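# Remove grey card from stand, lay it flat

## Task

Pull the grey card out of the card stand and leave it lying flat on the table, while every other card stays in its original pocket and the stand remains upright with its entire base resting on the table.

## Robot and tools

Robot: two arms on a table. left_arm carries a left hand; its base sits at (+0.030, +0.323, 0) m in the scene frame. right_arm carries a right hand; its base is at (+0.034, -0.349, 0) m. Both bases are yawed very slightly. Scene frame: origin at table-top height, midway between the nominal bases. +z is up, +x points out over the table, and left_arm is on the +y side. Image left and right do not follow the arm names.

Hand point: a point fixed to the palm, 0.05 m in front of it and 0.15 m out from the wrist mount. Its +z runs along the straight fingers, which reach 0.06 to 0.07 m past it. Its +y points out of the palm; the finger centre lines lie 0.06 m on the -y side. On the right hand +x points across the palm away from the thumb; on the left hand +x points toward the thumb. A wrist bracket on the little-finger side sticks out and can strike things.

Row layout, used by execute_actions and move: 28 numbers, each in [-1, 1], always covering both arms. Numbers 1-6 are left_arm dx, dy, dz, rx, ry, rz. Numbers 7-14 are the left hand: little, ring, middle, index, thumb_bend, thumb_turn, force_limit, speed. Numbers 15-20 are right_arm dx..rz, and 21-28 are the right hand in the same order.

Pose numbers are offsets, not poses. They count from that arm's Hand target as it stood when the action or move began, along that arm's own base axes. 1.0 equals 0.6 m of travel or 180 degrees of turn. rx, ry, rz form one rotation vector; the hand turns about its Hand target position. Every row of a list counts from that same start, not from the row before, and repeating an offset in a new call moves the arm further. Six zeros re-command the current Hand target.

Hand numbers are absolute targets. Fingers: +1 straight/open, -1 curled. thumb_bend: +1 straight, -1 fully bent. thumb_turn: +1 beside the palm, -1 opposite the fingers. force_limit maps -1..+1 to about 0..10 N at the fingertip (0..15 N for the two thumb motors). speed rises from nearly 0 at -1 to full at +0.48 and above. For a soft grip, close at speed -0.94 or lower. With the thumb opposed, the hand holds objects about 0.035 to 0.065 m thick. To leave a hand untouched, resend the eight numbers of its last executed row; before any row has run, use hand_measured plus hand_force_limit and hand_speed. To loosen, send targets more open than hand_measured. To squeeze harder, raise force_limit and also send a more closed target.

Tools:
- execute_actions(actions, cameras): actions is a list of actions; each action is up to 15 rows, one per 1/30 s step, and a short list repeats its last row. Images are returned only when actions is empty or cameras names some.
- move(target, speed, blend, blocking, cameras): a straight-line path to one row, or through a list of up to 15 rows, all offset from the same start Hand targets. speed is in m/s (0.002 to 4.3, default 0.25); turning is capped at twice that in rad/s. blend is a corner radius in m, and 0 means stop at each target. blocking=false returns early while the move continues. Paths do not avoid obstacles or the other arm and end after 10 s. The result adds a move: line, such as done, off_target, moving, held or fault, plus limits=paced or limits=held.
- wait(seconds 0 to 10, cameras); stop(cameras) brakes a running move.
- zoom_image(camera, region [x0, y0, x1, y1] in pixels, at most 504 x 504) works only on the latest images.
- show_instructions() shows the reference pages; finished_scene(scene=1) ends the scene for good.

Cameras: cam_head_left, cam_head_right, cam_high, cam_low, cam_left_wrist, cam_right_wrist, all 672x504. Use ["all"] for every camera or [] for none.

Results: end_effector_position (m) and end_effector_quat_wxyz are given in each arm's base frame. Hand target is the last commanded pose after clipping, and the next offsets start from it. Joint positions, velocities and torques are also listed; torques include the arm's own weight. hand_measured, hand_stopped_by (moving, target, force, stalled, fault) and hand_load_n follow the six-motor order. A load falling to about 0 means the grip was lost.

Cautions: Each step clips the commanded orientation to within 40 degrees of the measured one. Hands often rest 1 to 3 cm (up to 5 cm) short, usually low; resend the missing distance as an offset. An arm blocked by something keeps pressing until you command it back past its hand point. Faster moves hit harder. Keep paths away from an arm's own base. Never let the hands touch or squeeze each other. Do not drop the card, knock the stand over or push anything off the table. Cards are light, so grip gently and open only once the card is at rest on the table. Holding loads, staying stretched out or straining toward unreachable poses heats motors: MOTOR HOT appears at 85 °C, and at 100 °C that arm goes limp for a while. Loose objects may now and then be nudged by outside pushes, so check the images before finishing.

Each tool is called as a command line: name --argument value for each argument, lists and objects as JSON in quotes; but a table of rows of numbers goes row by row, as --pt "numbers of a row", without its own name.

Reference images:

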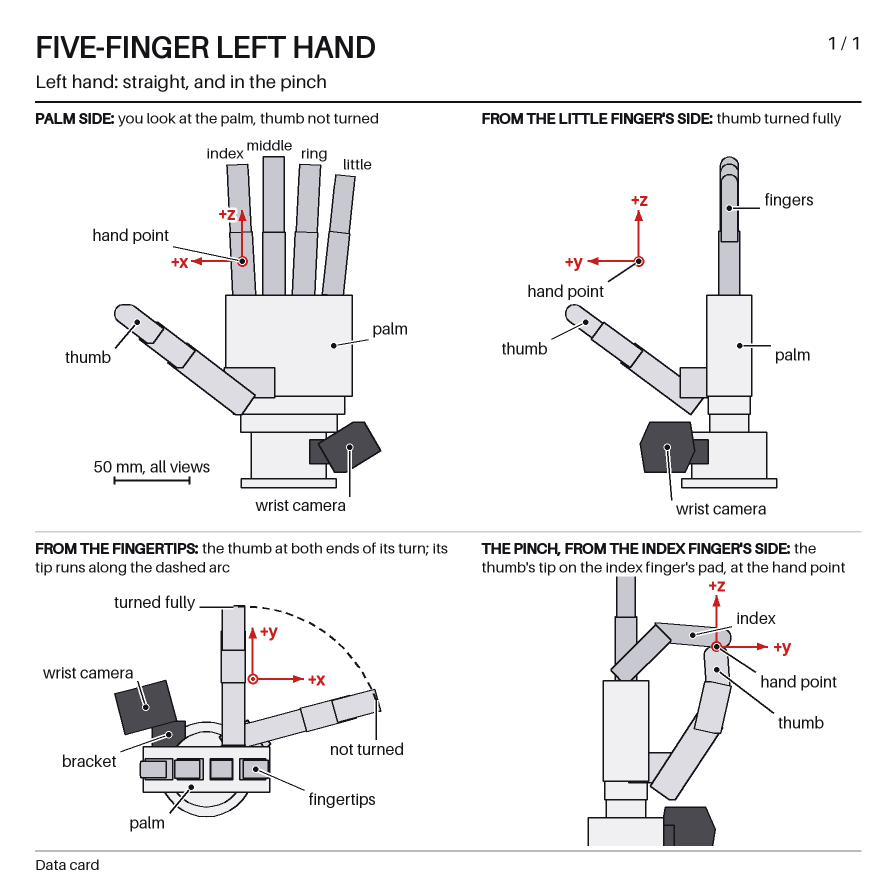

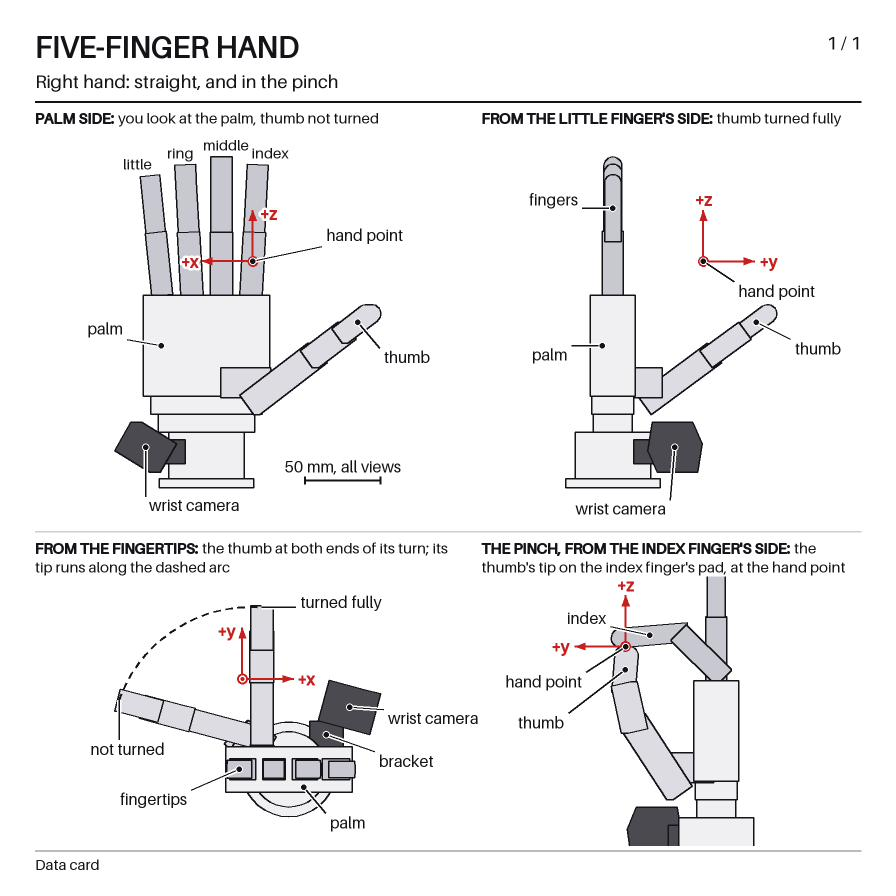

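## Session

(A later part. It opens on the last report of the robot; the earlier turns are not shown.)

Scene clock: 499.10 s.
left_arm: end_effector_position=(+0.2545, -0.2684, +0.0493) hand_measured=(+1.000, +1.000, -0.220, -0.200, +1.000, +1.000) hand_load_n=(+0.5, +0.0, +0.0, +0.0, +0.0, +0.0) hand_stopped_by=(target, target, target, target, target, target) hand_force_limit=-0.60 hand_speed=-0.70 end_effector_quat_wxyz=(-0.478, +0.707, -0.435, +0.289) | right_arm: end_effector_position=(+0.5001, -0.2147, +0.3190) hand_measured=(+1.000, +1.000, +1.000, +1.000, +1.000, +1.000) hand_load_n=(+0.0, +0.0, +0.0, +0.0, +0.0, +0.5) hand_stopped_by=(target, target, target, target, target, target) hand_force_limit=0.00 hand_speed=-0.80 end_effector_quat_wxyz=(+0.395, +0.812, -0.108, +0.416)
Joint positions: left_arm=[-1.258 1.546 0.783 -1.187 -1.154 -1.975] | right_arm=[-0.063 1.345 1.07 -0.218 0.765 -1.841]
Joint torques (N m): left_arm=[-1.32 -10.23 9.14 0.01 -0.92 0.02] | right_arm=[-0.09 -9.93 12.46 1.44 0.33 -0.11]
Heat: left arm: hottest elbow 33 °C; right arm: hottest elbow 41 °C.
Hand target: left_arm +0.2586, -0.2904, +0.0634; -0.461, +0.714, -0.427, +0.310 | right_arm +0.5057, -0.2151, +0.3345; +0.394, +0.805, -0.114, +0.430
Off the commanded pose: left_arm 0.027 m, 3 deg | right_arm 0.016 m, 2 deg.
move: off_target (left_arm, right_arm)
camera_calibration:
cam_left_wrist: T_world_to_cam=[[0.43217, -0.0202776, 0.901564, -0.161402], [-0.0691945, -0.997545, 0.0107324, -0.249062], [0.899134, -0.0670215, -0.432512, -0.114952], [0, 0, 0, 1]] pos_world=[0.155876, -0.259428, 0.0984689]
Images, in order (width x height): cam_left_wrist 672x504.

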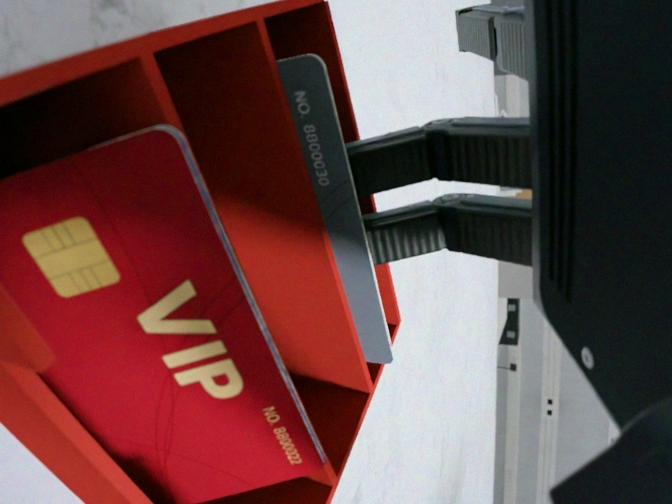

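move --pt "-0.004 -0.012 0.018 0 0 0 1 1 -0.22 -0.2 1 1 -0.6 -0.7 0 0 0 0 0 0 1 1 1 1 1 1 0 -0.8" --speed 0.05 --cameras '["cam_left_wrist"]'

Scene clock: 500.77 s.
left_arm: end_effector_position=(+0.2540, -0.2787, +0.0591) hand_measured=(+1.000, +1.000, -0.220, -0.200, +1.000, +1.000) hand_load_n=(+0.0, +0.0, +0.0, +0.0, +0.0, +0.0) hand_stopped_by=(target, target, target, target, target, target) hand_force_limit=-0.60 hand_speed=-0.70 end_effector_quat_wxyz=(-0.475, +0.706, -0.436, +0.294) | right_arm: end_effector_position=(+0.5001, -0.2147, +0.3190) hand_measured=(+1.000, +1.000, +1.000, +1.000, +1.000, +1.000) hand_load_n=(+0.0, +0.0, +0.0, +0.0, +0.0, +0.0) hand_stopped_by=(target, target, target, target, target, target) hand_force_limit=0.00 hand_speed=-0.80 end_effector_quat_wxyz=(+0.395, +0.812, -0.108, +0.416)
Joint positions: left_arm=[-1.269 1.543 0.814 -1.221 -1.154 -1.982] | right_arm=[-0.063 1.345 1.07 -0.218 0.765 -1.841]
Joint torques (N m): left_arm=[-1.38 -10.34 9.54 -1.03 -0.73 -0.12] | right_arm=[-0.03 -9.99 12.51 1.37 0.34 -0.09]
Heat: left arm: hottest elbow 33 °C; right arm: hottest elbow 41 °C.
Hand target: left_arm +0.2562, -0.2978, +0.0743; -0.461, +0.714, -0.427, +0.310 | right_arm +0.5057, -0.2151, +0.3345; +0.394, +0.805, -0.114, +0.430
Off the commanded pose: left_arm 0.024 m, 3 deg | right_arm 0.016 m, 2 deg.
move: off_target (left_arm, right_arm)
camera_calibration:
cam_left_wrist: T_world_to_cam=[[0.4292, -0.0184133, 0.903022, -0.16906], [-0.0773622, -0.996867, 0.0164427, -0.257592], [0.89989, -0.076917, -0.42928, -0.11418], [0, 0, 0, 1]] pos_world=[0.155382, -0.268681, 0.107885]
Images, in order (width x height): cam_left_wrist 672x504.

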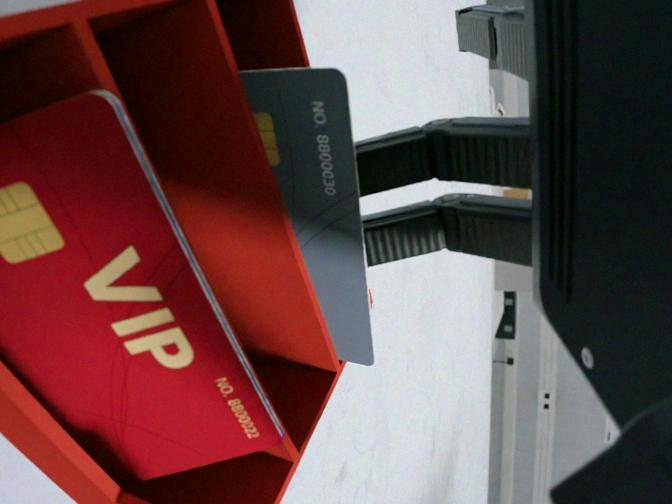

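move --pt "0 0 0 0 0 0 1 1 -0.22 -0.2 0.3 1 -0.6 -0.5 0 0 0 0 0 0 1 1 1 1 1 1 0 -0.8" --speed 0.05 --cameras '["cam_left_wrist","cam_high"]'

zoom_image --camera "cam_high" --region '[370, 170, 440, 222]'

Scene clock: 505.70 s.
left_arm: end_effector_position=(+0.2540, -0.2787, +0.0592) hand_measured=(+1.000, +1.000, -0.220, -0.200, +0.300, +1.000) hand_load_n=(+0.0, -0.5, +0.0, +0.0, +0.0, +0.0) hand_stopped_by=(target, target, target, target, target, target) hand_force_limit=-0.60 hand_speed=-0.50 end_effector_quat_wxyz=(-0.475, +0.706, -0.436, +0.294) | right_arm: end_effector_position=(+0.5001, -0.2147, +0.3190) hand_measured=(+1.000, +1.000, +1.000, +1.000, +1.000, +1.000) hand_load_n=(+0.0, +0.0, +0.0, +0.0, +0.0, +0.0) hand_stopped_by=(target, target, target, target, target, target) hand_force_limit=0.00 hand_speed=-0.80 end_effector_quat_wxyz=(+0.395, +0.812, -0.108, +0.416)
Joint positions: left_arm=[-1.269 1.543 0.814 -1.222 -1.154 -1.983] | right_arm=[-0.063 1.345 1.07 -0.218 0.765 -1.841]
Joint torques (N m): left_arm=[-1.38 -10.34 9.54 -1.01 -0.73 -0.13] | right_arm=[-0.03 -10.05 12.49 1.4 0.36 -0.11]
Heat: left arm: hottest elbow 33 °C; right arm: hottest elbow 41 °C.
Hand target: left_arm +0.2562, -0.2977, +0.0743; -0.461, +0.714, -0.427, +0.310 | right_arm +0.5057, -0.2151, +0.3345; +0.394, +0.805, -0.114, +0.430
Off the commanded pose: left_arm 0.024 m, 3 deg | right_arm 0.016 m, 2 deg.
move: off_target (left_arm, right_arm)
camera_calibration:
cam_left_wrist: T_world_to_cam=[[0.428985, -0.0180831, 0.90313, -0.168906], [-0.0770386, -0.996889, 0.0166328, -0.257576], [0.90002, -0.0767112, -0.429044, -0.114073], [0, 0, 0, 1]] pos_world=[0.155283, -0.26858, 0.107886]
Images, in order (width x height): cam_high 672x504, cam_left_wrist 672x504.

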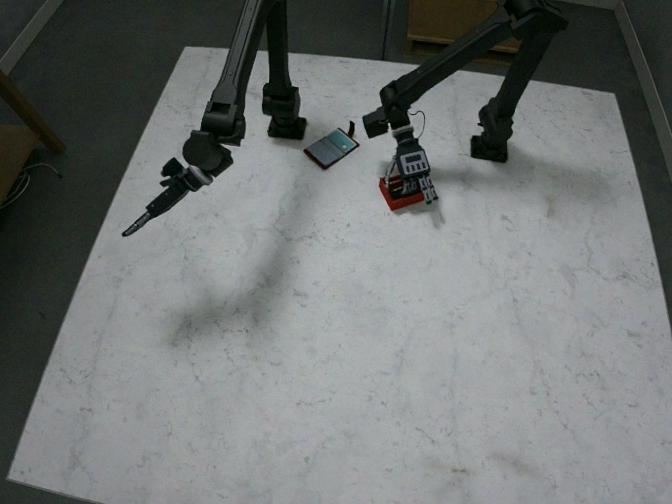

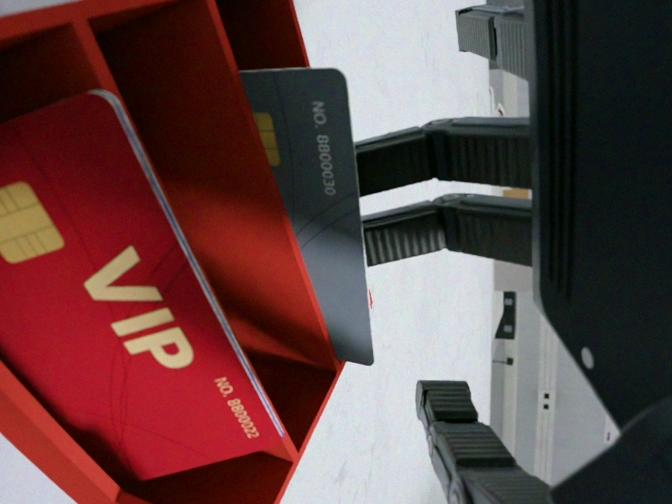

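Scaled by 7.200 from the camera's 672x504 image, which has a finer 960x720 frame.

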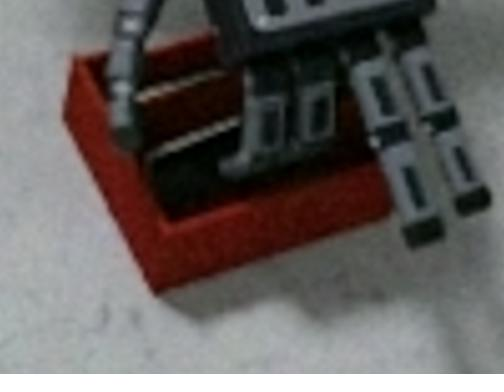

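move --pt "0 0 0 0 0 0 1 1 -0.22 -0.2 0.3 0.1 -0.6 -0.6 0 0 0 0 0 0 1 1 1 1 1 1 0 -0.8" --speed 0.05 --cameras '["cam_left_wrist"]'

Scene clock: 507.47 s.
left_arm: end_effector_position=(+0.2540, -0.2787, +0.0592) hand_measured=(+1.000, +1.000, -0.220, -0.200, +0.300, +0.100) hand_load_n=(+0.0, +0.0, +0.0, +0.0, +0.0, +0.0) hand_stopped_by=(target, target, target, target, target, target) hand_force_limit=-0.60 hand_speed=-0.60 end_effector_quat_wxyz=(-0.475, +0.706, -0.436, +0.294) | right_arm: end_effector_position=(+0.5001, -0.2147, +0.3190) hand_measured=(+1.000, +1.000, +1.000, +1.000, +1.000, +1.000) hand_load_n=(+0.0, +0.0, +0.0, +0.0, +0.0, +0.0) hand_stopped_by=(target, target, target, target, target, target) hand_force_limit=0.00 hand_speed=-0.80 end_effector_quat_wxyz=(+0.395, +0.812, -0.108, +0.416)
Joint positions: left_arm=[-1.269 1.543 0.814 -1.222 -1.154 -1.983] | right_arm=[-0.063 1.345 1.07 -0.218 0.765 -1.841]
Joint torques (N m): left_arm=[-1.44 -10.34 9.54 -1.03 -0.73 -0.13] | right_arm=[-0.03 -9.99 12.51 1.36 0.34 -0.1]
Heat: left arm: hottest elbow 33 °C; right arm: hottest elbow 41 °C.
Hand target: left_arm +0.2562, -0.2977, +0.0743; -0.461, +0.714, -0.427, +0.310 | right_arm +0.5057, -0.2151, +0.3345; +0.394, +0.805, -0.114, +0.430
Off the commanded pose: left_arm 0.024 m, 3 deg | right_arm 0.016 m, 2 deg.
move: off_target (left_arm, right_arm)
camera_calibration:
cam_left_wrist: T_world_to_cam=[[0.428985, -0.0180831, 0.90313, -0.168906], [-0.0770386, -0.996889, 0.0166328, -0.257576], [0.90002, -0.0767112, -0.429044, -0.114073], [0, 0, 0, 1]] pos_world=[0.155283, -0.26858, 0.107886]
Images, in order (width x height): cam_left_wrist 672x504.

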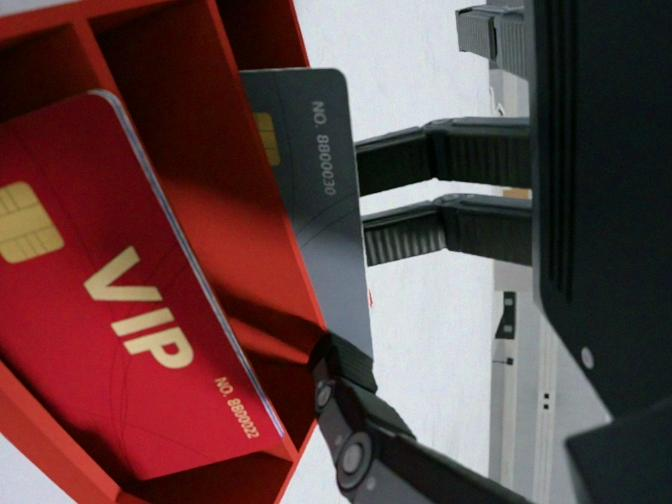

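move --pt "0 0 0 0 0 0 1 1 -0.22 -0.2 0.3 -0.2 -0.6 -0.6 0 0 0 0 0 0 1 1 1 1 1 1 0 -0.8" --speed 0.05 --cameras '["cam_left_wrist"]'

Scene clock: 508.33 s.
left_arm: end_effector_position=(+0.2540, -0.2787, +0.0592) hand_measured=(+1.000, +1.000, -0.220, -0.200, +0.300, -0.200) hand_load_n=(+0.0, +0.0, +0.0, +0.0, +0.0, +0.0) hand_stopped_by=(target, target, target, target, target, target) hand_force_limit=-0.60 hand_speed=-0.60 end_effector_quat_wxyz=(-0.475, +0.706, -0.435, +0.294) | right_arm: end_effector_position=(+0.5001, -0.2147, +0.3190) hand_measured=(+1.000, +1.000, +1.000, +1.000, +1.000, +1.000) hand_load_n=(+0.0, +0.0, +0.0, +0.0, +0.0, +0.0) hand_stopped_by=(target, target, target, target, target, target) hand_force_limit=0.00 hand_speed=-0.80 end_effector_quat_wxyz=(+0.395, +0.812, -0.108, +0.416)
Joint positions: left_arm=[-1.269 1.543 0.814 -1.222 -1.154 -1.983] | right_arm=[-0.063 1.345 1.07 -0.218 0.765 -1.841]
Joint torques (N m): left_arm=[-1.44 -10.34 9.52 -1.02 -0.73 -0.12] | right_arm=[-0.09 -9.99 12.48 1.4 0.35 -0.09]
Heat: left arm: hottest elbow 33 °C; right arm: hottest elbow 41 °C.
Hand target: left_arm +0.2562, -0.2977, +0.0743; -0.461, +0.714, -0.427, +0.310 | right_arm +0.5057, -0.2151, +0.3345; +0.394, +0.805, -0.114, +0.430
Off the commanded pose: left_arm 0.024 m, 3 deg | right_arm 0.016 m, 2 deg.
move: off_target (left_arm, right_arm)
camera_calibration:
cam_left_wrist: T_world_to_cam=[[0.428926, -0.0177638, 0.903165, -0.16886], [-0.0769053, -0.996895, 0.0169161, -0.257721], [0.90006, -0.0767139, -0.428961, -0.114187], [0, 0, 0, 1]] pos_world=[0.155383, -0.26868, 0.107886]
Images, in order (width x height): cam_left_wrist 672x504.

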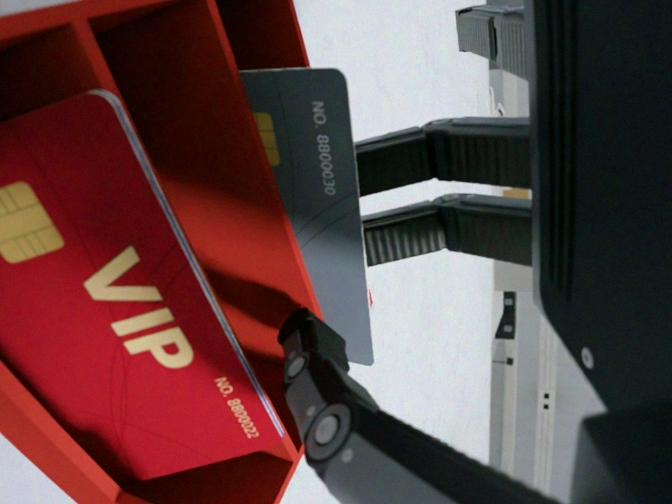

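move --pt "0 0 0 0 0 0 1 1 -0.22 -0.2 0.3 -0.6 -0.6 -0.6 0 0 0 0 0 0 1 1 1 1 1 1 0 -0.8" --speed 0.05 --cameras '["cam_left_wrist"]'

Scene clock: 509.37 s.
left_arm: end_effector_position=(+0.2540, -0.2787, +0.0592) hand_measured=(+1.000, +1.000, -0.220, -0.200, +0.300, -0.600) hand_load_n=(+0.0, +0.0, +0.0, +0.0, +0.0, +0.0) hand_stopped_by=(target, target, target, target, target, target) hand_force_limit=-0.60 hand_speed=-0.60 end_effector_quat_wxyz=(-0.475, +0.706, -0.435, +0.294) | right_arm: end_effector_position=(+0.5001, -0.2147, +0.3190) hand_measured=(+1.000, +1.000, +1.000, +1.000, +1.000, +1.000) hand_load_n=(+0.0, +0.0, +0.0, +0.0, +0.0, +0.0) hand_stopped_by=(target, target, target, target, target, target) hand_force_limit=0.00 hand_speed=-0.80 end_effector_quat_wxyz=(+0.395, +0.812, -0.108, +0.416)
Joint positions: left_arm=[-1.269 1.543 0.814 -1.222 -1.154 -1.983] | right_arm=[-0.063 1.345 1.07 -0.218 0.765 -1.841]
Joint torques (N m): left_arm=[-1.38 -10.29 9.54 -1.02 -0.73 -0.12] | right_arm=[0.03 -9.88 12.41 1.43 0.34 -0.11]
Heat: left arm: hottest elbow 33 °C; right arm: hottest elbow 41 °C.
Hand target: left_arm +0.2562, -0.2977, +0.0743; -0.461, +0.714, -0.427, +0.310 | right_arm +0.5057, -0.2151, +0.3345; +0.394, +0.805, -0.114, +0.430
Off the commanded pose: left_arm 0.024 m, 3 deg | right_arm 0.016 m, 2 deg.
move: off_target (left_arm, right_arm)
camera_calibration:
cam_left_wrist: T_world_to_cam=[[0.428926, -0.0177638, 0.903165, -0.16886], [-0.0769053, -0.996895, 0.0169161, -0.257721], [0.90006, -0.0767139, -0.428961, -0.114187], [0, 0, 0, 1]] pos_world=[0.155383, -0.26868, 0.107886]
Images, in order (width x height): cam_left_wrist 672x504.

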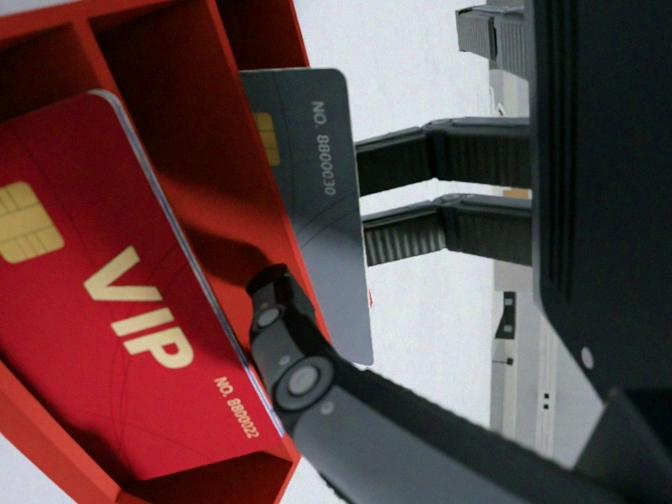

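move --pt "0 0 0 0 0 0 1 1 -0.22 -0.2 0.3 -1 -0.6 -0.6 0 0 0 0 0 0 1 1 1 1 1 1 0 -0.8" --speed 0.05 --cameras '["cam_left_wrist"]'

Scene clock: 510.50 s.
left_arm: end_effector_position=(+0.2540, -0.2787, +0.0592) hand_measured=(+1.000, +1.000, -0.220, -0.200, +0.300, -1.000) hand_load_n=(+0.0, +0.0, +0.5, +0.0, +0.0, +0.0) hand_stopped_by=(target, target, target, target, target, target) hand_force_limit=-0.60 hand_speed=-0.60 end_effector_quat_wxyz=(-0.475, +0.706, -0.435, +0.294) | right_arm: end_effector_position=(+0.5001, -0.2147, +0.3190) hand_measured=(+1.000, +1.000, +1.000, +1.000, +1.000, +1.000) hand_load_n=(+0.0, +0.0, +0.0, +0.0, +0.0, +0.0) hand_stopped_by=(target, target, target, target, target, target) hand_force_limit=0.00 hand_speed=-0.80 end_effector_quat_wxyz=(+0.395, +0.812, -0.108, +0.416)
Joint positions: left_arm=[-1.269 1.543 0.814 -1.222 -1.154 -1.983] | right_arm=[-0.063 1.345 1.07 -0.218 0.765 -1.841]
Joint torques (N m): left_arm=[-1.38 -10.34 9.51 -1.03 -0.73 -0.12] | right_arm=[-0.03 -9.93 12.46 1.42 0.33 -0.09]
Heat: left arm: hottest elbow 33 °C; right arm: hottest elbow 41 °C.
Hand target: left_arm +0.2562, -0.2977, +0.0743; -0.461, +0.714, -0.427, +0.310 | right_arm +0.5057, -0.2151, +0.3345; +0.394, +0.805, -0.114, +0.430
Off the commanded pose: left_arm 0.024 m, 3 deg | right_arm 0.016 m, 2 deg.
move: off_target (left_arm, right_arm)
camera_calibration:
cam_left_wrist: T_world_to_cam=[[0.428926, -0.0177638, 0.903165, -0.16886], [-0.0769053, -0.996895, 0.0169161, -0.257721], [0.90006, -0.0767139, -0.428961, -0.114187], [0, 0, 0, 1]] pos_world=[0.155383, -0.26868, 0.107886]
Images, in order (width x height): cam_left_wrist 672x504.

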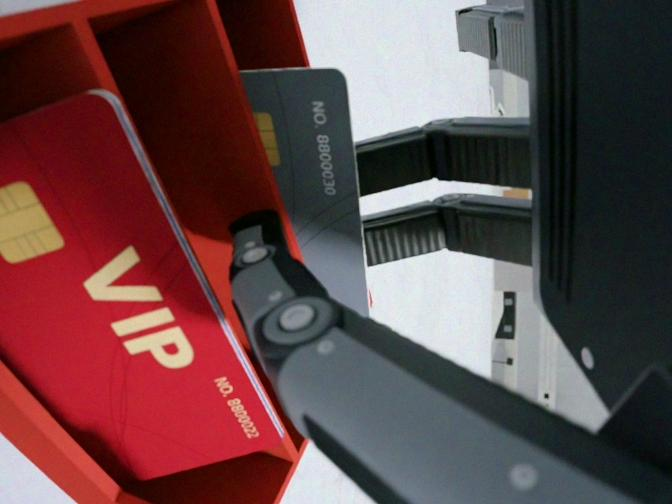

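move --pt "0 0 0 0 0 0 1 1 -0.22 -0.2 0.16 -1 -0.6 -0.7 0 0 0 0 0 0 1 1 1 1 1 1 0 -0.8" --speed 0.05 --cameras '["cam_left_wrist"]'

Scene clock: 511.37 s.
left_arm: end_effector_position=(+0.2537, -0.2788, +0.0590) hand_measured=(+1.000, +1.000, -0.220, -0.200, +0.248, -1.000) hand_load_n=(-0.5, +0.0, +3.0, +0.0, +4.0, +0.0) hand_stopped_by=(target, target, target, target, force, target) hand_force_limit=-0.60 hand_speed=-0.70 end_effector_quat_wxyz=(-0.475, +0.706, -0.436, +0.293) | right_arm: end_effector_position=(+0.5001, -0.2147, +0.3190) hand_measured=(+1.000, +1.000, +1.000, +1.000, +1.000, +1.000) hand_load_n=(+0.0, +0.0, +0.0, +0.0, +0.0, +0.0) hand_stopped_by=(target, target, target, target, target, target) hand_force_limit=0.00 hand_speed=-0.80 end_effector_quat_wxyz=(+0.395, +0.812, -0.108, +0.416)
Joint positions: left_arm=[-1.27 1.543 0.814 -1.222 -1.152 -1.983] | right_arm=[-0.063 1.345 1.07 -0.218 0.765 -1.841]
Joint torques (N m): left_arm=[-1.38 -10.34 9.52 -1.03 -0.79 -0.12] | right_arm=[-0.09 -10.05 12.48 1.36 0.34 -0.11]
Heat: left arm: hottest elbow 33 °C; right arm: hottest elbow 41 °C.
Hand target: left_arm +0.2563, -0.2976, +0.0744; -0.461, +0.714, -0.427, +0.310 | right_arm +0.5057, -0.2151, +0.3345; +0.394, +0.805, -0.114, +0.430
Off the commanded pose: left_arm 0.024 m, 3 deg | right_arm 0.016 m, 2 deg.
move: off_target (left_arm, right_arm)
camera_calibration:
cam_left_wrist: T_world_to_cam=[[0.42984, -0.0174302, 0.902737, -0.168642], [-0.0768326, -0.996893, 0.0173358, -0.257799], [0.89963, -0.0768112, -0.429844, -0.113824], [0, 0, 0, 1]] pos_world=[0.155081, -0.26868, 0.107782]
Images, in order (width x height): cam_left_wrist 672x504.

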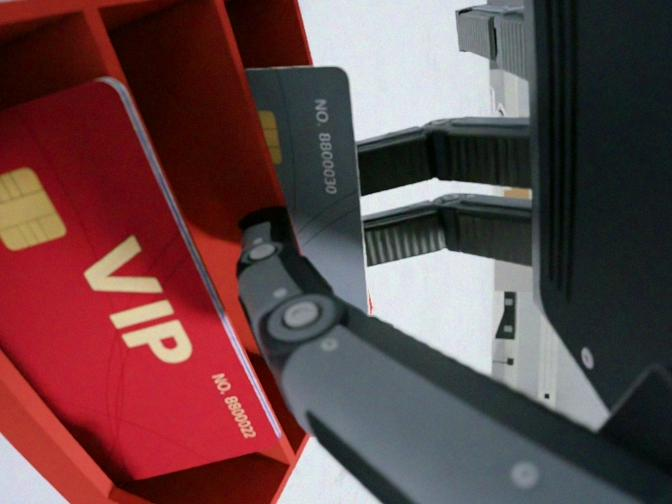

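move --pt "0 0 0 0 0 0 1 1 -0.22 -0.2 0.32 -1 -0.6 -0.7 0 0 0 0 0 0 1 1 1 1 1 1 0 -0.8" --speed 0.05

move --pt "0 0 0 0 0 0 1 1 -0.22 -0.4 0.32 -1 -0.8 -0.92 0 0 0 0 0 0 1 1 1 1 1 1 0 -0.8" --speed 0.05 --cameras '["cam_left_wrist"]'

Scene clock: 512.70 s.
left_arm: end_effector_position=(+0.2537, -0.2788, +0.0590) hand_measured=(+1.000, +1.000, -0.220, -0.200, +0.320, -1.000) hand_load_n=(+0.0, +0.0, +0.0, +0.0, +0.0, +0.0) hand_stopped_by=(target, target, target, target, target, target) hand_force_limit=-0.60 hand_speed=-0.70 end_effector_quat_wxyz=(-0.475, +0.706, -0.436, +0.293) | right_arm: end_effector_position=(+0.5001, -0.2147, +0.3190) hand_measured=(+1.000, +1.000, +1.000, +1.000, +1.000, +1.000) hand_load_n=(+0.0, -0.5, +0.5, +0.0, +0.0, +0.0) hand_stopped_by=(target, target, target, target, target, target) hand_force_limit=0.00 hand_speed=-0.80 end_effector_quat_wxyz=(+0.395, +0.812, -0.108, +0.416)
Joint positions: left_arm=[-1.27 1.543 0.814 -1.222 -1.152 -1.983] | right_arm=[-0.063 1.345 1.07 -0.218 0.765 -1.841]
Joint torques (N m): left_arm=[-1.32 -10.29 9.52 -1.03 -0.78 -0.12] | right_arm=[-0.09 -9.93 12.45 1.37 0.34 -0.09]
Heat: left arm: hottest elbow 33 °C; right arm: hottest elbow 41 °C.
Hand target: left_arm +0.2563, -0.2976, +0.0744; -0.461, +0.714, -0.427, +0.310 | right_arm +0.5057, -0.2151, +0.3345; +0.394, +0.805, -0.114, +0.430
Off the commanded pose: left_arm 0.024 m, 3 deg | right_arm 0.016 m, 2 deg.
move: off_target (left_arm, right_arm)

Scene clock: 513.37 s.
left_arm: end_effector_position=(+0.2537, -0.2789, +0.0590) hand_measured=(+1.000, +1.000, -0.220, -0.288, +0.320, -1.000) hand_load_n=(-0.5, +0.0, +0.0, +0.0, +0.0, +0.0) hand_stopped_by=(target, target, target, force, target, target) hand_force_limit=-0.80 hand_speed=-0.92 end_effector_quat_wxyz=(-0.474, +0.706, -0.436, +0.294) | right_arm: end_effector_position=(+0.5001, -0.2147, +0.3190) hand_measured=(+1.000, +1.000, +1.000, +1.000, +1.000, +1.000) hand_load_n=(+0.0, +0.0, +0.0, +0.0, +0.0, +0.0) hand_stopped_by=(target, target, target, target, target, target) hand_force_limit=0.00 hand_speed=-0.80 end_effector_quat_wxyz=(+0.395, +0.812, -0.108, +0.416)
Joint positions: left_arm=[-1.27 1.543 0.814 -1.222 -1.152 -1.984] | right_arm=[-0.063 1.345 1.07 -0.218 0.765 -1.841]
Joint torques (N m): left_arm=[-1.38 -10.34 9.52 -1.05 -0.79 -0.12] | right_arm=[-0.03 -9.93 12.51 1.36 0.36 -0.09]
Heat: left arm: hottest elbow 33 °C; right arm: hottest elbow 41 °C.
Hand target: left_arm +0.2562, -0.2977, +0.0744; -0.461, +0.714, -0.427, +0.310 | right_arm +0.5057, -0.2151, +0.3345; +0.394, +0.805, -0.114, +0.430
Off the commanded pose: left_arm 0.024 m, 3 deg | right_arm 0.016 m, 2 deg.
move: off_target (left_arm, right_arm)
camera_calibration:
cam_left_wrist: T_world_to_cam=[[0.429681, -0.017275, 0.902815, -0.168586], [-0.0771333, -0.996865, 0.0176359, -0.257879], [0.89968, -0.077215, -0.429667, -0.113967], [0, 0, 0, 1]] pos_world=[0.155081, -0.268783, 0.107783]
Images, in order (width x height): cam_left_wrist 672x504.

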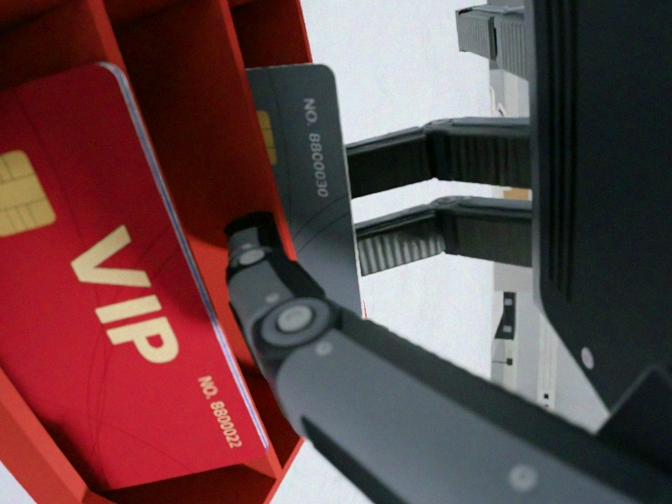

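zoom_image --camera "cam_left_wrist" --region '[200, 0, 400, 220]'

zoom_image --camera "cam_left_wrist" --region '[220, 180, 420, 400]'

Scaled by 2.291 from the camera's 672x504 image, which has a finer 960x720 frame.

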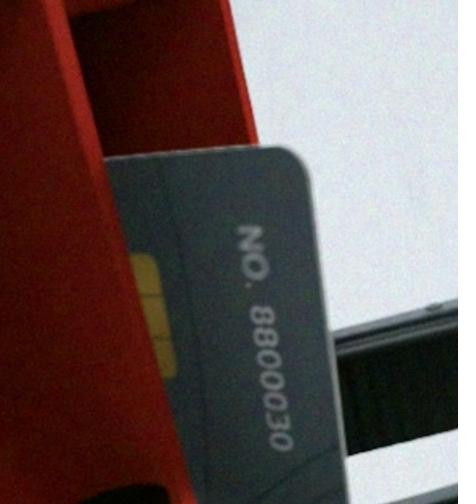

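Scaled by 2.291 from the camera's 672x504 image, which has a finer 960x720 frame.

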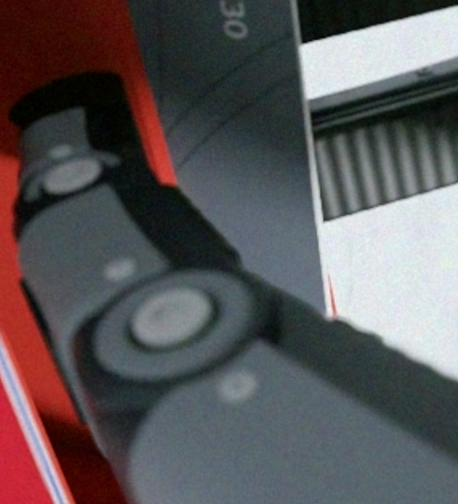

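move --pt "-0.001 0.001 0.006 0 0 0 1 1 -0.22 -0.4 0.32 -1 -0.8 -0.92 0 0 0 0 0 0 1 1 1 1 1 1 0 -0.8" --speed 0.05 --cameras '["cam_left_wrist"]'

Scene clock: 516.93 s.
left_arm: end_effector_position=(+0.2529, -0.2773, +0.0616) hand_measured=(+1.000, +1.000, -0.220, -0.288, +0.320, -1.000) hand_load_n=(+0.0, +0.0, +0.0, +0.0, +0.0, +0.0) hand_stopped_by=(target, target, target, force, target, target) hand_force_limit=-0.80 hand_speed=-0.92 end_effector_quat_wxyz=(-0.476, +0.706, -0.436, +0.292) | right_arm: end_effector_position=(+0.5001, -0.2147, +0.3190) hand_measured=(+1.000, +1.000, +1.000, +1.000, +1.000, +1.000) hand_load_n=(+0.0, +0.0, +0.0, +0.0, +0.0, +0.0) hand_stopped_by=(target, target, target, target, target, target) hand_force_limit=0.00 hand_speed=-0.80 end_effector_quat_wxyz=(+0.395, +0.812, -0.108, +0.416)
Joint positions: left_arm=[-1.271 1.536 0.814 -1.234 -1.152 -1.986] | right_arm=[-0.063 1.345 1.07 -0.218 0.765 -1.841]
Joint torques (N m): left_arm=[-1.38 -10.34 9.74 -1.06 -0.77 -0.12] | right_arm=[-0.09 -9.99 12.44 1.36 0.33 -0.11]
Heat: left arm: hottest elbow 33 °C; right arm: hottest elbow 41 °C.
Hand target: left_arm +0.2557, -0.2971, +0.0780; -0.461, +0.714, -0.427, +0.310 | right_arm +0.5057, -0.2151, +0.3345; +0.394, +0.805, -0.114, +0.430
Off the commanded pose: left_arm 0.026 m, 3 deg | right_arm 0.016 m, 2 deg.
move: off_target (left_arm, right_arm)
camera_calibration:
cam_left_wrist: T_world_to_cam=[[0.430473, -0.0207806, 0.902364, -0.171703], [-0.0771809, -0.996921, 0.013861, -0.256166], [0.899298, -0.0756121, -0.430751, -0.111461], [0, 0, 0, 1]] pos_world=[0.154379, -0.267373, 0.110477]
Images, in order (width x height): cam_left_wrist 672x504.

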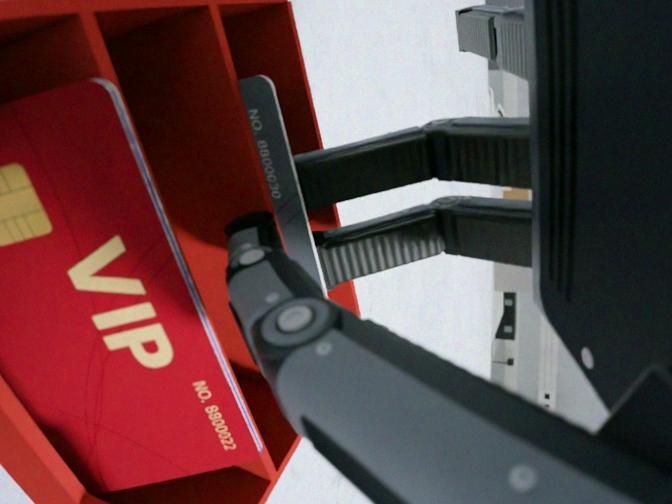

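move --pt "0 0 0 0 0 0 1 1 -0.22 -0.29 0.32 1 -0.7 -0.4 0 0 0 0 0 0 1 1 1 1 1 1 0 -0.8" --pt "0 0 0 0 0 0 1 1 -0.06 -0.13 0.3 1 -0.7 -0.4 0 0 0 0 0 0 1 1 1 1 1 1 0 -0.8" --speed 0.05 --cameras '["cam_left_wrist"]'

Scene clock: 523.10 s.
left_arm: end_effector_position=(+0.2530, -0.2785, +0.0626) hand_measured=(+1.000, +1.000, -0.060, -0.130, +0.300, +1.000) hand_load_n=(+0.0, +0.0, +0.0, +0.0, +0.0, +0.0) hand_stopped_by=(target, target, target, target, target, target) hand_force_limit=-0.70 hand_speed=-0.40 end_effector_quat_wxyz=(-0.475, +0.706, -0.436, +0.293) | right_arm: end_effector_position=(+0.5001, -0.2147, +0.3190) hand_measured=(+1.000, +1.000, +1.000, +1.000, +1.000, +1.000) hand_load_n=(+0.0, +0.0, +0.0, +0.0, -0.5, +0.0) hand_stopped_by=(target, target, target, target, target, target) hand_force_limit=0.00 hand_speed=-0.80 end_effector_quat_wxyz=(+0.395, +0.812, -0.108, +0.416)
Joint positions: left_arm=[-1.272 1.535 0.817 -1.236 -1.152 -1.987] | right_arm=[-0.063 1.345 1.07 -0.218 0.765 -1.841]
Joint torques (N m): left_arm=[-1.32 -10.23 9.52 -0.95 -0.8 -0.12] | right_arm=[-0.03 -9.93 12.46 1.43 0.34 -0.1]
Heat: left arm: hottest elbow 33 °C; right arm: hottest elbow 41 °C.
Hand target: left_arm +0.2555, -0.2970, +0.0778; -0.461, +0.714, -0.427, +0.310 | right_arm +0.5057, -0.2151, +0.3345; +0.394, +0.805, -0.114, +0.430
Off the commanded pose: left_arm 0.024 m, 3 deg | right_arm 0.016 m, 2 deg.
move: off_target (left_arm, right_arm); target 2's new numbers were sent with left_arm's hand 0.026 m and 3 deg from that target
camera_calibration:
cam_left_wrist: T_world_to_cam=[[0.430021, -0.0177114, 0.902645, -0.171677], [-0.0770402, -0.996881, 0.0171415, -0.257559], [0.899526, -0.0769111, -0.430044, -0.111612], [0, 0, 0, 1]] pos_world=[0.15438, -0.268381, 0.111381]
Images, in order (width x height): cam_left_wrist 672x504.

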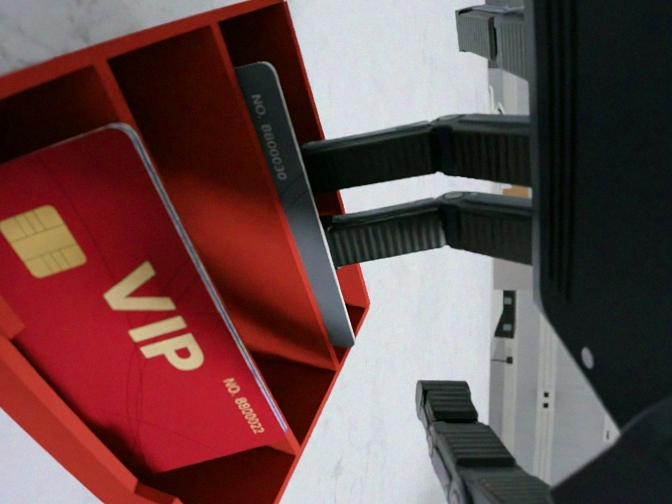

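move --pt "0.012 0.015 -0.02 0 0 0.008 1 1 -0.06 -0.13 0.3 1 -0.7 -0.4 0 0 0 0 0 0 1 1 1 1 1 1 0 -0.8" --speed 0.05 --cameras '["cam_left_wrist"]'

Scene clock: 524.97 s.
left_arm: end_effector_position=(+0.2567, -0.2794, +0.0622) hand_measured=(+1.000, +1.000, -0.060, -0.130, +0.300, +1.000) hand_load_n=(+0.0, +0.0, +0.0, +0.0, +0.0, +0.0) hand_stopped_by=(target, target, target, target, target, target) hand_force_limit=-0.70 hand_speed=-0.40 end_effector_quat_wxyz=(-0.471, +0.711, -0.429, +0.296) | right_arm: end_effector_position=(+0.5001, -0.2147, +0.3190) hand_measured=(+1.000, +1.000, +1.000, +1.000, +1.000, +1.000) hand_load_n=(+0.0, +0.0, +0.0, +0.0, +0.0, +0.0) hand_stopped_by=(target, target, target, target, target, target) hand_force_limit=0.00 hand_speed=-0.80 end_effector_quat_wxyz=(+0.395, +0.812, -0.108, +0.416)
Joint positions: left_arm=[-1.262 1.535 0.817 -1.219 -1.152 -1.987] | right_arm=[-0.063 1.345 1.07 -0.218 0.765 -1.841]
Joint torques (N m): left_arm=[-0.03 -8.94 7.88 -0.03 -0.85 -0.11] | right_arm=[0.09 -10.05 12.45 1.37 0.35 -0.09]
Heat: left arm: hottest elbow 33 °C; right arm: hottest elbow 41 °C.
Hand target: left_arm +0.2628, -0.2880, +0.0658; -0.465, +0.719, -0.418, +0.304 | right_arm +0.5057, -0.2151, +0.3345; +0.394, +0.805, -0.114, +0.430
Off the commanded pose: left_arm 0.011 m, 2 deg | right_arm 0.016 m, 2 deg.
move: off_target (left_arm, right_arm)
camera_calibration:
cam_left_wrist: T_world_to_cam=[[0.425361, 0.00150475, 0.905023, -0.166505], [-0.067687, -0.997145, 0.0334708, -0.26173], [0.902489, -0.0754954, -0.424044, -0.115888], [0, 0, 0, 1]] pos_world=[0.157696, -0.269481, 0.110309]
Images, in order (width x height): cam_left_wrist 672x504.

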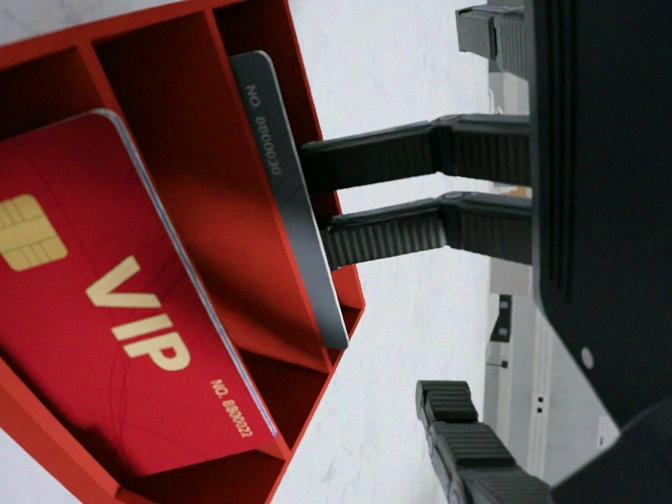

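move --pt "0.0015 0.009 -0.02 0 0 0.0 1 1 -0.06 -0.13 0.3 1 -0.7 -0.4 0 0 0 0 0 0 1 1 1 1 1 1 0 -0.8" --speed 0.05 --cameras '["cam_left_wrist"]'

Scene clock: 526.20 s.
left_arm: end_effector_position=(+0.2617, -0.2874, +0.0605) hand_measured=(+1.000, +1.000, -0.060, -0.130, +0.300, +1.000) hand_load_n=(+0.0, +0.0, +0.0, +0.0, +0.0, +0.0) hand_stopped_by=(target, target, target, target, target, target) hand_force_limit=-0.70 hand_speed=-0.40 end_effector_quat_wxyz=(-0.459, +0.721, -0.416, +0.310) | right_arm: end_effector_position=(+0.5001, -0.2147, +0.3190) hand_measured=(+1.000, +1.000, +1.000, +1.000, +1.000, +1.000) hand_load_n=(+0.0, +0.0, +0.0, +0.0, +0.0, +0.0) hand_stopped_by=(target, target, target, target, target, target) hand_force_limit=0.00 hand_speed=-0.80 end_effector_quat_wxyz=(+0.395, +0.812, -0.108, +0.416)
Joint positions: left_arm=[-1.255 1.538 0.817 -1.165 -1.152 -1.985] | right_arm=[-0.063 1.345 1.07 -0.218 0.765 -1.841]
Joint torques (N m): left_arm=[0.03 -8.53 5.48 0.01 -0.96 0.04] | right_arm=[0.03 -9.99 12.51 1.37 0.34 -0.11]
Heat: left arm: hottest elbow 33 °C; right arm: hottest elbow 41 °C.
Hand target: left_arm +0.2637, -0.2825, +0.0539; -0.465, +0.719, -0.418, +0.304 | right_arm +0.5057, -0.2151, +0.3345; +0.394, +0.805, -0.114, +0.430
Off the commanded pose: left_arm 0.008 m, 1 deg | right_arm 0.016 m, 2 deg.
move: off_target (right_arm)
camera_calibration:
cam_left_wrist: T_world_to_cam=[[0.41191, 0.0460487, 0.91006, -0.151137], [-0.0625626, -0.994936, 0.0786604, -0.27273], [0.909074, -0.0893368, -0.406943, -0.12853], [0, 0, 0, 1]] pos_world=[0.162036, -0.275871, 0.106692]
Images, in order (width x height): cam_left_wrist 672x504.

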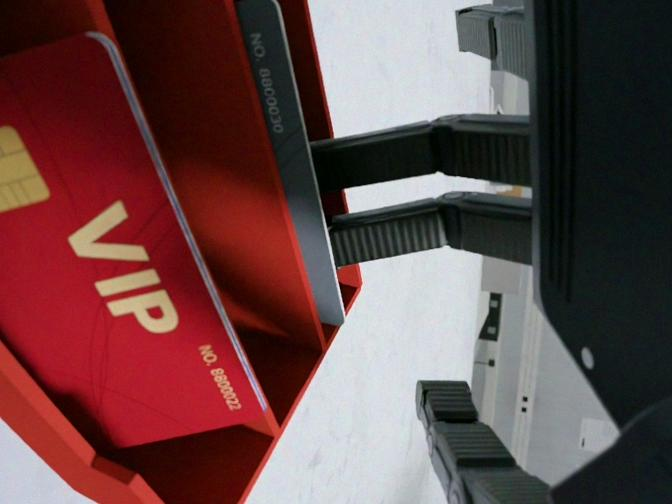

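move --pt "0.0015 0.0115 0 0 0 0.0 1 1 -0.06 -0.13 0.3 1 -0.7 -0.4 0 0 0 0 0 0 1 1 1 1 1 1 0 -0.8" --pt "0.0015 0.0115 -0.016 0 0 0.0 1 1 -0.06 -0.13 0.3 1 -0.7 -0.4 0 0 0 0 0 0 1 1 1 1 1 1 0 -0.8" --speed 0.05 --cameras '["cam_left_wrist"]'

Scene clock: 528.10 s.
left_arm: end_effector_position=(+0.2625, -0.2812, +0.0511) hand_measured=(+1.000, +1.000, -0.060, -0.130, +0.300, +1.000) hand_load_n=(+0.0, +0.0, +0.0, +0.0, +0.0, -0.5) hand_stopped_by=(target, target, target, target, target, target) hand_force_limit=-0.70 hand_speed=-0.40 end_effector_quat_wxyz=(-0.458, +0.721, -0.416, +0.311) | right_arm: end_effector_position=(+0.5001, -0.2147, +0.3190) hand_measured=(+1.000, +1.000, +1.000, +1.000, +1.000, +1.000) hand_load_n=(+0.0, +0.0, +0.0, +0.0, +0.0, +0.0) hand_stopped_by=(target, target, target, target, target, target) hand_force_limit=0.00 hand_speed=-0.80 end_effector_quat_wxyz=(+0.395, +0.812, -0.108, +0.416)
Joint positions: left_arm=[-1.247 1.539 0.787 -1.113 -1.154 -1.964] | right_arm=[-0.063 1.345 1.07 -0.218 0.765 -1.841]
Joint torques (N m): left_arm=[0.15 -8.35 5.31 0.13 -0.97 0.02] | right_arm=[-0.03 -10.05 12.46 1.4 0.35 -0.1]
Heat: left arm: hottest elbow 33 °C; right arm: hottest elbow 41 °C.
Hand target: left_arm +0.2646, -0.2758, +0.0443; -0.465, +0.719, -0.418, +0.304 | right_arm +0.5057, -0.2151, +0.3345; +0.394, +0.805, -0.114, +0.430
Off the commanded pose: left_arm 0.009 m, 1 deg | right_arm 0.016 m, 2 deg.
move: off_target (right_arm)
camera_calibration:
cam_left_wrist: T_world_to_cam=[[0.411664, 0.0465341, 0.910147, -0.142955], [-0.0636673, -0.994787, 0.0796587, -0.265449], [0.909109, -0.0907392, -0.406556, -0.132973], [0, 0, 0, 1]] pos_world=[0.162836, -0.269479, 0.0971942]
Images, in order (width x height): cam_left_wrist 672x504.

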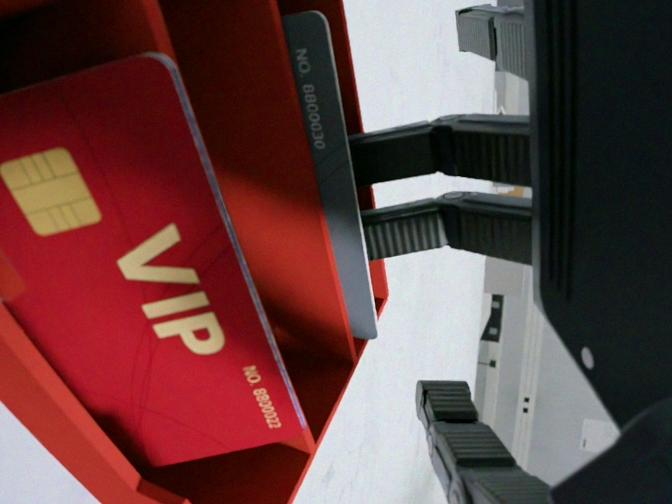

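move --pt "0.0 0.001 -0.0125 0 0 0.0 1 1 -0.06 -0.13 0.3 1 -0.7 -0.4 0 0 0 0 0 0 1 1 1 1 1 1 0 -0.8" --speed 0.05 --cameras '["cam_left_wrist"]'

Scene clock: 529.23 s.
left_arm: end_effector_position=(+0.2624, -0.2806, +0.0432) hand_measured=(+1.000, +1.000, -0.060, -0.130, +0.300, +1.000) hand_load_n=(+0.0, +0.0, +0.0, +0.0, +0.0, +0.0) hand_stopped_by=(target, target, target, target, target, target) hand_force_limit=-0.70 hand_speed=-0.40 end_effector_quat_wxyz=(-0.458, +0.721, -0.417, +0.310) | right_arm: end_effector_position=(+0.5001, -0.2147, +0.3190) hand_measured=(+1.000, +1.000, +1.000, +1.000, +1.000, +1.000) hand_load_n=(+0.0, +0.0, +0.0, +0.5, +0.0, +0.0) hand_stopped_by=(target, target, target, target, target, target) hand_force_limit=0.00 hand_speed=-0.80 end_effector_quat_wxyz=(+0.395, +0.812, -0.108, +0.416)
Joint positions: left_arm=[-1.247 1.555 0.778 -1.088 -1.154 -1.962] | right_arm=[-0.063 1.345 1.07 -0.218 0.765 -1.841]
Joint torques (N m): left_arm=[0.21 -8.41 5.18 0.16 -0.98 0.03] | right_arm=[0.03 -10.11 12.49 1.39 0.35 -0.1]
Heat: left arm: hottest elbow 33 °C; right arm: hottest elbow 41 °C.
Hand target: left_arm +0.2646, -0.2752, +0.0368; -0.465, +0.719, -0.418, +0.304 | right_arm +0.5057, -0.2151, +0.3345; +0.394, +0.805, -0.114, +0.430
Off the commanded pose: left_arm 0.009 m, 1 deg | right_arm 0.016 m, 2 deg.
move: off_target (right_arm)
camera_calibration:
cam_left_wrist: T_world_to_cam=[[0.412097, 0.0456792, 0.909994, -0.136122], [-0.0637967, -0.994845, 0.0788293, -0.264256], [0.908904, -0.0905399, -0.407059, -0.135876], [0, 0, 0, 1]] pos_world=[0.162735, -0.268978, 0.0893917]
Images, in order (width x height): cam_left_wrist 672x504.

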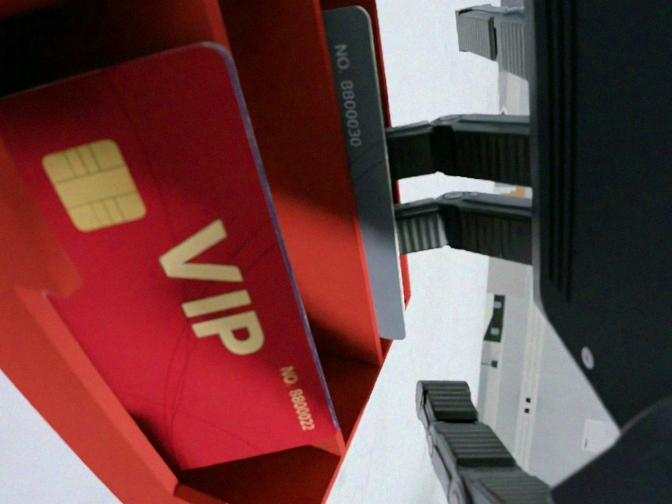

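move --pt "-0.0105 -0.006 0.0 0 0 -0.005 1 1 -0.06 -0.13 0.3 1 -0.7 -0.4 0 0 0 0 0 0 1 1 1 1 1 1 0 -0.8" --speed 0.05 --cameras '["cam_left_wrist"]'

Scene clock: 530.37 s.
left_arm: end_effector_position=(+0.2623, -0.2808, +0.0432) hand_measured=(+1.000, +1.000, -0.060, -0.130, +0.300, +1.000) hand_load_n=(+0.0, +0.0, +0.0, +0.0, +0.0, +0.0) hand_stopped_by=(target, target, target, target, target, target) hand_force_limit=-0.70 hand_speed=-0.40 end_effector_quat_wxyz=(-0.458, +0.721, -0.417, +0.311) | right_arm: end_effector_position=(+0.5001, -0.2147, +0.3190) hand_measured=(+1.000, +1.000, +1.000, +1.000, +1.000, +1.000) hand_load_n=(+0.0, +0.0, +0.0, +0.0, +0.0, +0.0) hand_stopped_by=(target, target, target, target, target, target) hand_force_limit=0.00 hand_speed=-0.80 end_effector_quat_wxyz=(+0.395, +0.812, -0.108, +0.416)
Joint positions: left_arm=[-1.247 1.555 0.778 -1.088 -1.154 -1.962] | right_arm=[-0.063 1.345 1.07 -0.218 0.765 -1.841]
Joint torques (N m): left_arm=[-1.32 -8.47 5.05 -0.21 -0.93 -0.07] | right_arm=[-0.15 -9.93 12.44 1.39 0.35 -0.1]
Heat: left arm: hottest elbow 33 °C; right arm: hottest elbow 41 °C.
Hand target: left_arm +0.2584, -0.2788, +0.0368; -0.462, +0.716, -0.424, +0.307 | right_arm +0.5057, -0.2151, +0.3345; +0.394, +0.805, -0.114, +0.430
Off the commanded pose: left_arm 0.008 m, 1 deg | right_arm 0.016 m, 2 deg.
move: off_target (right_arm)
camera_calibration:
cam_left_wrist: T_world_to_cam=[[0.412227, 0.0454643, 0.909946, -0.13615], [-0.0643307, -0.994809, 0.0788476, -0.264269], [0.908807, -0.0910406, -0.407162, -0.135904], [0, 0, 0, 1]] pos_world=[0.162634, -0.26908, 0.0893911]
Images, in order (width x height): cam_left_wrist 672x504.

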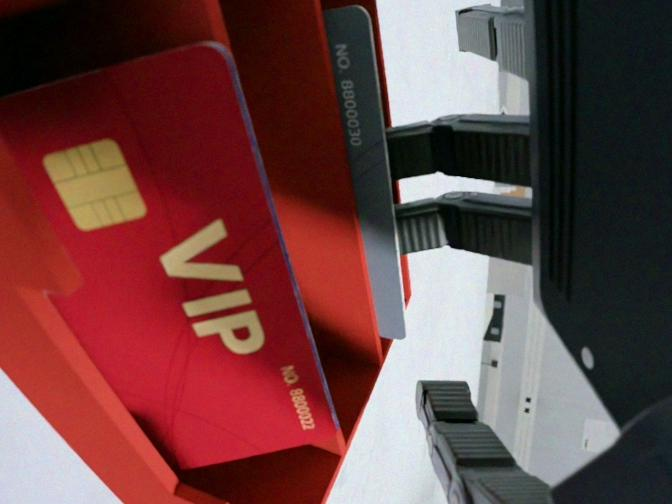

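move --pt "-0.011 -0.006 0.0 0 0 0 1 1 -0.06 -0.13 0.3 1 -0.7 -0.4 0 0 0 0 0 0 1 1 1 1 1 1 0 -0.8" --speed 0.05 --cameras '["cam_left_wrist"]'

Scene clock: 534.17 s.
left_arm: end_effector_position=(+0.2551, -0.2816, +0.0405) hand_measured=(+1.000, +1.000, -0.060, -0.130, +0.300, +1.000) hand_load_n=(+0.0, +0.0, +0.0, +0.0, +0.0, +0.0) hand_stopped_by=(target, target, target, target, target, target) hand_force_limit=-0.70 hand_speed=-0.40 end_effector_quat_wxyz=(-0.459, +0.719, -0.419, +0.311) | right_arm: end_effector_position=(+0.5001, -0.2147, +0.3190) hand_measured=(+1.000, +1.000, +1.000, +1.000, +1.000, +1.000) hand_load_n=(+0.0, -0.5, +0.0, +0.0, +0.0, +0.0) hand_stopped_by=(target, target, target, target, target, target) hand_force_limit=0.00 hand_speed=-0.80 end_effector_quat_wxyz=(+0.395, +0.812, -0.108, +0.416)
Joint positions: left_arm=[-1.269 1.567 0.778 -1.119 -1.151 -2.005] | right_arm=[-0.063 1.345 1.07 -0.218 0.765 -1.841]
Joint torques (N m): left_arm=[-1.44 -8.47 5.97 -0.91 -0.72 -0.13] | right_arm=[-0.09 -10.11 12.44 1.43 0.35 -0.08]
Heat: left arm: hottest elbow 33 °C; right arm: hottest elbow 41 °C.
Hand target: left_arm +0.2517, -0.2824, +0.0368; -0.462, +0.716, -0.424, +0.307 | right_arm +0.5057, -0.2151, +0.3345; +0.394, +0.805, -0.114, +0.430
Off the commanded pose: left_arm 0.005 m, 1 deg | right_arm 0.016 m, 2 deg.
move: off_target (right_arm)
camera_calibration:
cam_left_wrist: T_world_to_cam=[[0.410981, 0.0404411, 0.910746, -0.131843], [-0.0685901, -0.994812, 0.0751258, -0.264135], [0.90906, -0.0933435, -0.406075, -0.13131], [0, 0, 0, 1]] pos_world=[0.155437, -0.26969, 0.086597]
Images, in order (width x height): cam_left_wrist 672x504.

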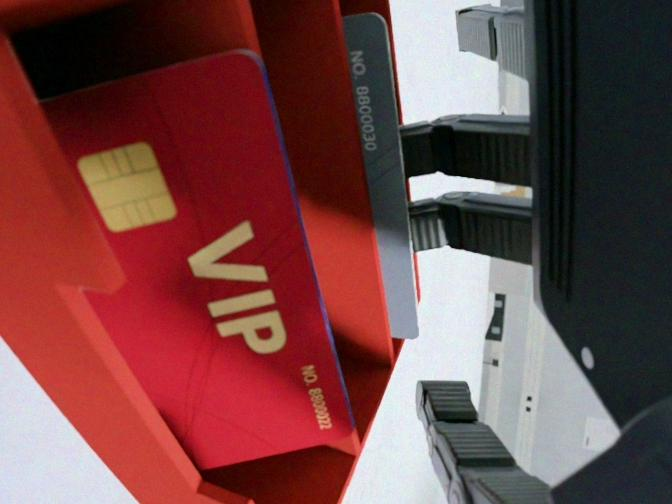

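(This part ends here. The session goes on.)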